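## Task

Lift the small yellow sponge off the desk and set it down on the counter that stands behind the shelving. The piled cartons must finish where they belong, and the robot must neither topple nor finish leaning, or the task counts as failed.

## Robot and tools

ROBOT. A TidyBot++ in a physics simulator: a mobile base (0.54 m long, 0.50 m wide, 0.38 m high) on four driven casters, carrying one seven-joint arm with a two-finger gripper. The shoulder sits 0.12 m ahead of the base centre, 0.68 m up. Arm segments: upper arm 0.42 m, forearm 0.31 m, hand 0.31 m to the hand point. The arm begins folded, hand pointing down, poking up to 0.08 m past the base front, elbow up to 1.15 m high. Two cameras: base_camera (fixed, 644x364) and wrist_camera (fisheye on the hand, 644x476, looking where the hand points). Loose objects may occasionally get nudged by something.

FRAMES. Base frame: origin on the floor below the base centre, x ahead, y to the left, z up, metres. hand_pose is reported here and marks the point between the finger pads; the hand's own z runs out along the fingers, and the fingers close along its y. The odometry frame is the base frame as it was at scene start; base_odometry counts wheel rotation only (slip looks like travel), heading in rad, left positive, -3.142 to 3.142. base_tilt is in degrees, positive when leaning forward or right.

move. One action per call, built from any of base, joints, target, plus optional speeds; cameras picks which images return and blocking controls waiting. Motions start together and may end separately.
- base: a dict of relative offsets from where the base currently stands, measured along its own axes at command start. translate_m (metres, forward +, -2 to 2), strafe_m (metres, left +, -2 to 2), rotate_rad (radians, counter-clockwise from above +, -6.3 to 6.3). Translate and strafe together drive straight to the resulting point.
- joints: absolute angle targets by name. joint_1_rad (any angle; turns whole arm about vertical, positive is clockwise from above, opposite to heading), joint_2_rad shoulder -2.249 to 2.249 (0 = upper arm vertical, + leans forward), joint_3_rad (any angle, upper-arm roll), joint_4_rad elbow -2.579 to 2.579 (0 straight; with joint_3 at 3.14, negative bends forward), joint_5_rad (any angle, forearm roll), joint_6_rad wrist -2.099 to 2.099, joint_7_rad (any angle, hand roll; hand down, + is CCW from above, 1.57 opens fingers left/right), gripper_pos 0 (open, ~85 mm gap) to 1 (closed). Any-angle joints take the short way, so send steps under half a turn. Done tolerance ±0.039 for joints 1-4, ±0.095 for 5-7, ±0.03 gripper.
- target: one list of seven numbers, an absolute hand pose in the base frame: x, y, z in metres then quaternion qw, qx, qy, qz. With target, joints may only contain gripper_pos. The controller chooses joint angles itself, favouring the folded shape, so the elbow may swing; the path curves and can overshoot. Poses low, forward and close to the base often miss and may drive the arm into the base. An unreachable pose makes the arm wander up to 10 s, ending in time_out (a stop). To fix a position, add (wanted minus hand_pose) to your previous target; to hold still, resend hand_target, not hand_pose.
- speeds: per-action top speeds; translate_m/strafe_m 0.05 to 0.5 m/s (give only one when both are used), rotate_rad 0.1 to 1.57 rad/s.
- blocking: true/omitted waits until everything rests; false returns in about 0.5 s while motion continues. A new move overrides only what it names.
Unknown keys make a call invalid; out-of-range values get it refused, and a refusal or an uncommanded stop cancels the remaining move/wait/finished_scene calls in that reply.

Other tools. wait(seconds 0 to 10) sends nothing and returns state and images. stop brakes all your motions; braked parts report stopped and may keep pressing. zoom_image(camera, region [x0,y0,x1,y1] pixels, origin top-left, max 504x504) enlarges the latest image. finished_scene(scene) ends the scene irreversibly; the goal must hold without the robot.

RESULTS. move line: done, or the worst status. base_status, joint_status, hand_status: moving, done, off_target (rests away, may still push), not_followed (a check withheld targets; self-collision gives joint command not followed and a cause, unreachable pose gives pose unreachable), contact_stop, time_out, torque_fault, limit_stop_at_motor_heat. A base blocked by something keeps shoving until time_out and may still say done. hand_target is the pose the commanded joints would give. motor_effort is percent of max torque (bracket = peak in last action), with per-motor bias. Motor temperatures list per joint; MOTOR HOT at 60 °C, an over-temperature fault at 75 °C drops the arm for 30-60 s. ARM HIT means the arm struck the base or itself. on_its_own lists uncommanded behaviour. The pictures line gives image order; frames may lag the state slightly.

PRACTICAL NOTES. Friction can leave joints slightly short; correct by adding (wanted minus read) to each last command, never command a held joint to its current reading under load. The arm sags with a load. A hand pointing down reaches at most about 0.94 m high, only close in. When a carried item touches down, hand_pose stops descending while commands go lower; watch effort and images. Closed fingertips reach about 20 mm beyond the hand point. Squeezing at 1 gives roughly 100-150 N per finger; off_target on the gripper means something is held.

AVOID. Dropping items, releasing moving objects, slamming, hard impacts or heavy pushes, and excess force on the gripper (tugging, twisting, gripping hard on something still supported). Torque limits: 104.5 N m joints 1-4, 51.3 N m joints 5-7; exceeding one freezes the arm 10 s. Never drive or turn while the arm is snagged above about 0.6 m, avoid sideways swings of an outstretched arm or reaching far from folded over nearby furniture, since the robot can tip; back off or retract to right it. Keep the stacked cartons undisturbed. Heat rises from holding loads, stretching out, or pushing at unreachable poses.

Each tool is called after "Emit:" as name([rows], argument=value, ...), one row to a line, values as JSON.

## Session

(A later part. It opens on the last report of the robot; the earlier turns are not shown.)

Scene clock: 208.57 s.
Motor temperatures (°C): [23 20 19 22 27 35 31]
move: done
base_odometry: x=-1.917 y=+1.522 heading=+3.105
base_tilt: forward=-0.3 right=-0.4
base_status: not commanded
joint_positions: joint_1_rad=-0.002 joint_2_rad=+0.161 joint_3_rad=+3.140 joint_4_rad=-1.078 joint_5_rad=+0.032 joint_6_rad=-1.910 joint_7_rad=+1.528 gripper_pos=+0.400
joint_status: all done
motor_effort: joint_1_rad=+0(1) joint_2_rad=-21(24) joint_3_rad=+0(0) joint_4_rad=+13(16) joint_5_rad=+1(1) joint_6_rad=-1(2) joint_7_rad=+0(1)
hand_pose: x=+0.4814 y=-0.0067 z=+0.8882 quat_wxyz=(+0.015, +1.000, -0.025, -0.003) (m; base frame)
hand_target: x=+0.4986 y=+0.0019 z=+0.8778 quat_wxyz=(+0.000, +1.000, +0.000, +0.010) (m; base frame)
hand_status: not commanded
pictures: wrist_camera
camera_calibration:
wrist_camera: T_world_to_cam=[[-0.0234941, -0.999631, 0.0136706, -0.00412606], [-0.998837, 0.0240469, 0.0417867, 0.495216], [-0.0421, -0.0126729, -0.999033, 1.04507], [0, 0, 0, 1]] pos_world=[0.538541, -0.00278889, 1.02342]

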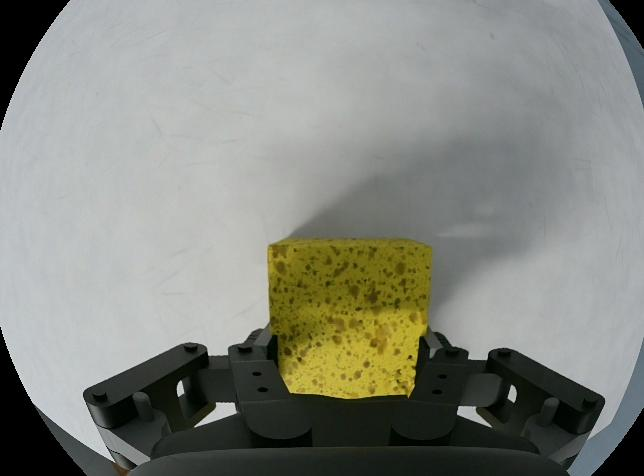

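Emit:
move(joints={"gripper_pos": 0.2}, cameras=[])

Emit:
move(joints={"gripper_pos": 0.0}, cameras=["wrist_camera"])

Emit:
move(joints={"joint_2_rad": 0.12, "joint_4_rad": -0.92, "joint_6_rad": -2.0}, cameras=["wrist_camera"])

Emit:
move(joints={"joint_2_rad": -0.2, "joint_4_rad": -1.2, "joint_6_rad": -1.6}, base={"translate_m": -0.3})

Scene clock: 212.77 s.
Motor temperatures (°C): [23 20 19 22 27 35 31]
move: done
base_odometry: x=-1.917 y=+1.522 heading=+3.105
base_tilt: forward=-0.3 right=-0.4
base_status: not commanded
joint_positions: joint_1_rad=-0.002 joint_2_rad=+0.161 joint_3_rad=+3.140 joint_4_rad=-1.083 joint_5_rad=+0.032 joint_6_rad=-1.910 joint_7_rad=+1.528 gripper_pos=+0.200
joint_status: all done
motor_effort: joint_1_rad=+0(1) joint_2_rad=-23(24) joint_3_rad=+0(0) joint_4_rad=+15(15) joint_5_rad=+1(1) joint_6_rad=-1(1) joint_7_rad=+0(1)
hand_pose: x=+0.4805 y=-0.0067 z=+0.8868 quat_wxyz=(+0.015, +1.000, -0.025, -0.006) (m; base frame)
hand_target: x=+0.4986 y=+0.0019 z=+0.8778 quat_wxyz=(+0.000, +1.000, +0.000, +0.010) (m; base frame)
hand_status: not commanded
pictures: none
No camera images: "cameras" was empty.

Scene clock: 213.40 s.
Motor temperatures (°C): [23 20 19 22 27 35 31]
move: done
base_odometry: x=-1.917 y=+1.522 heading=+3.105
base_tilt: forward=-0.2 right=-0.4
base_status: not commanded
joint_positions: joint_1_rad=-0.002 joint_2_rad=+0.161 joint_3_rad=+3.140 joint_4_rad=-1.083 joint_5_rad=+0.032 joint_6_rad=-1.910 joint_7_rad=+1.528 gripper_pos=+0.000
joint_status: all done
motor_effort: joint_1_rad=+0(1) joint_2_rad=-24(24) joint_3_rad=+0(0) joint_4_rad=+15(15) joint_5_rad=+0(2) joint_6_rad=+0(1) joint_7_rad=+0(1)
hand_pose: x=+0.4805 y=-0.0067 z=+0.8868 quat_wxyz=(+0.015, +1.000, -0.025, -0.006) (m; base frame)
hand_target: x=+0.4986 y=+0.0019 z=+0.8778 quat_wxyz=(+0.000, +1.000, +0.000, +0.010) (m; base frame)
hand_status: not commanded
pictures: wrist_camera
camera_calibration:
wrist_camera: T_world_to_cam=[[-0.0234295, -0.999631, 0.0137809, -0.00425501], [-0.99863, 0.0240469, 0.046485, 0.490178], [-0.0467992, -0.0126729, -0.998824, 1.04568], [0, 0, 0, 1]] pos_world=[0.538344, -0.00278889, 1.02172]

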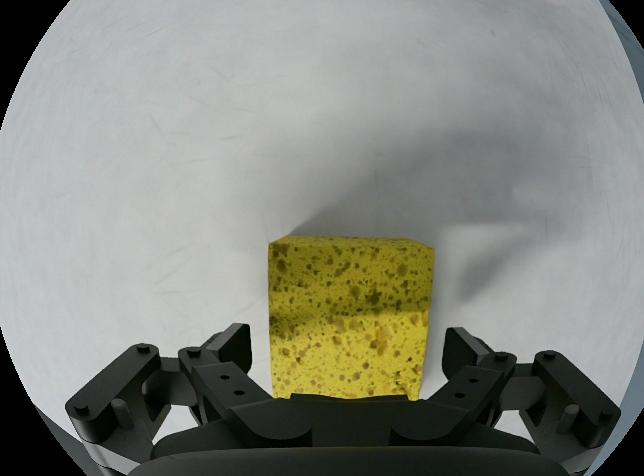

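Scene clock: 214.57 s.
Motor temperatures (°C): [23 20 19 22 27 35 31]
move: done
base_odometry: x=-1.917 y=+1.522 heading=+3.105
base_tilt: forward=-0.3 right=-0.4
base_status: not commanded
joint_positions: joint_1_rad=-0.002 joint_2_rad=+0.115 joint_3_rad=+3.140 joint_4_rad=-0.945 joint_5_rad=+0.032 joint_6_rad=-1.943 joint_7_rad=+1.528 gripper_pos=+0.000
joint_status: all done
motor_effort: joint_1_rad=+0(1) joint_2_rad=-22(27) joint_3_rad=+0(1) joint_4_rad=+15(17) joint_5_rad=+1(2) joint_6_rad=+1(1) joint_7_rad=+0(2)
hand_pose: x=+0.4845 y=-0.0066 z=+0.9454 quat_wxyz=(+0.013, +0.997, -0.027, +0.070) (m; base frame)
hand_target: x=+0.4720 y=+0.0019 z=+0.9490 quat_wxyz=(+0.000, +0.999, +0.000, +0.051) (m; base frame)
hand_status: not commanded
pictures: wrist_camera
camera_calibration:
wrist_camera: T_world_to_cam=[[-0.0262413, -0.999614, 0.00907745, 0.000921395], [-0.99419, 0.0251484, -0.104665, 0.632227], [0.104396, -0.0117713, -0.994466, 1.02705], [0, 0, 0, 1]] pos_world=[0.521357, -0.00288879, 1.08753]

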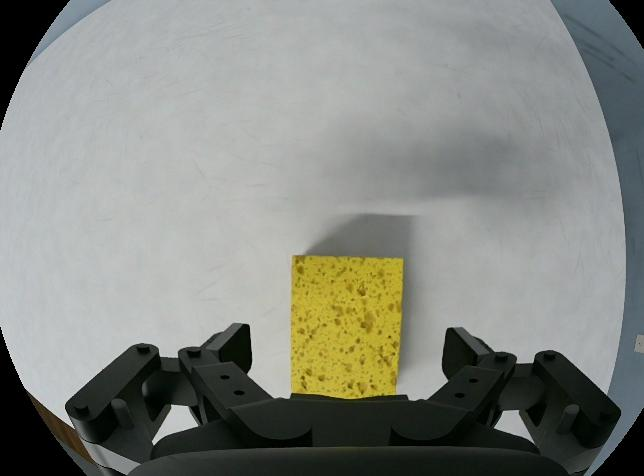

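Scene clock: 216.63 s.
Motor temperatures (°C): [23 20 19 22 27 35 31]
move: done
base_odometry: x=-1.617 y=+1.510 heading=+3.105
base_tilt: forward=-0.3 right=-0.4
base_status: done
joint_positions: joint_1_rad=-0.002 joint_2_rad=-0.210 joint_3_rad=+3.140 joint_4_rad=-1.182 joint_5_rad=+0.030 joint_6_rad=-1.668 joint_7_rad=+1.528 gripper_pos=+0.000
joint_status: all done
motor_effort: joint_1_rad=+0(3) joint_2_rad=-10(26) joint_3_rad=+0(3) joint_4_rad=+16(16) joint_5_rad=+1(2) joint_6_rad=+4(5) joint_7_rad=+0(1)
hand_pose: x=+0.4407 y=-0.0068 z=+0.9976 quat_wxyz=(+0.008, +0.968, -0.024, +0.248) (m; base frame)
hand_target: x=+0.4604 y=+0.0020 z=+0.9973 quat_wxyz=(+0.000, +0.964, +0.000, +0.267) (m; base frame)
hand_status: not commanded
pictures: base_camera, wrist_camera
camera_calibration:
wrist_camera: T_world_to_cam=[[-0.0204355, -0.999788, 0.00267839, 0.00292507], [-0.892882, 0.0170449, -0.449969, 0.893916], [0.449827, -0.0115868, -0.89304, 0.830131], [0, 0, 0, 1]] pos_world=[0.424805, -0.00269365, 1.14357]

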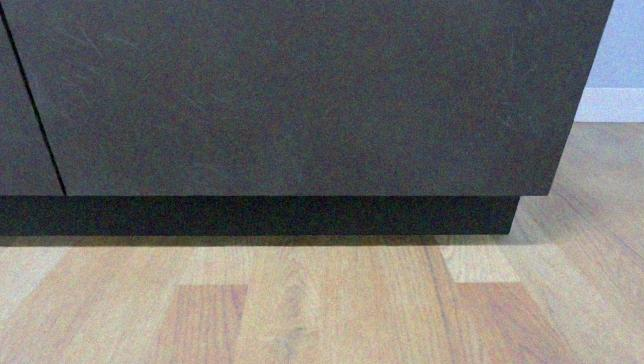

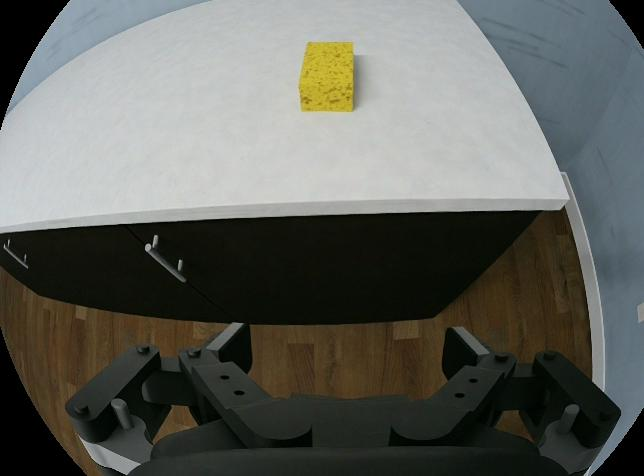

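Emit:
finished_scene(scene=2)

The scene is finished: the task was done.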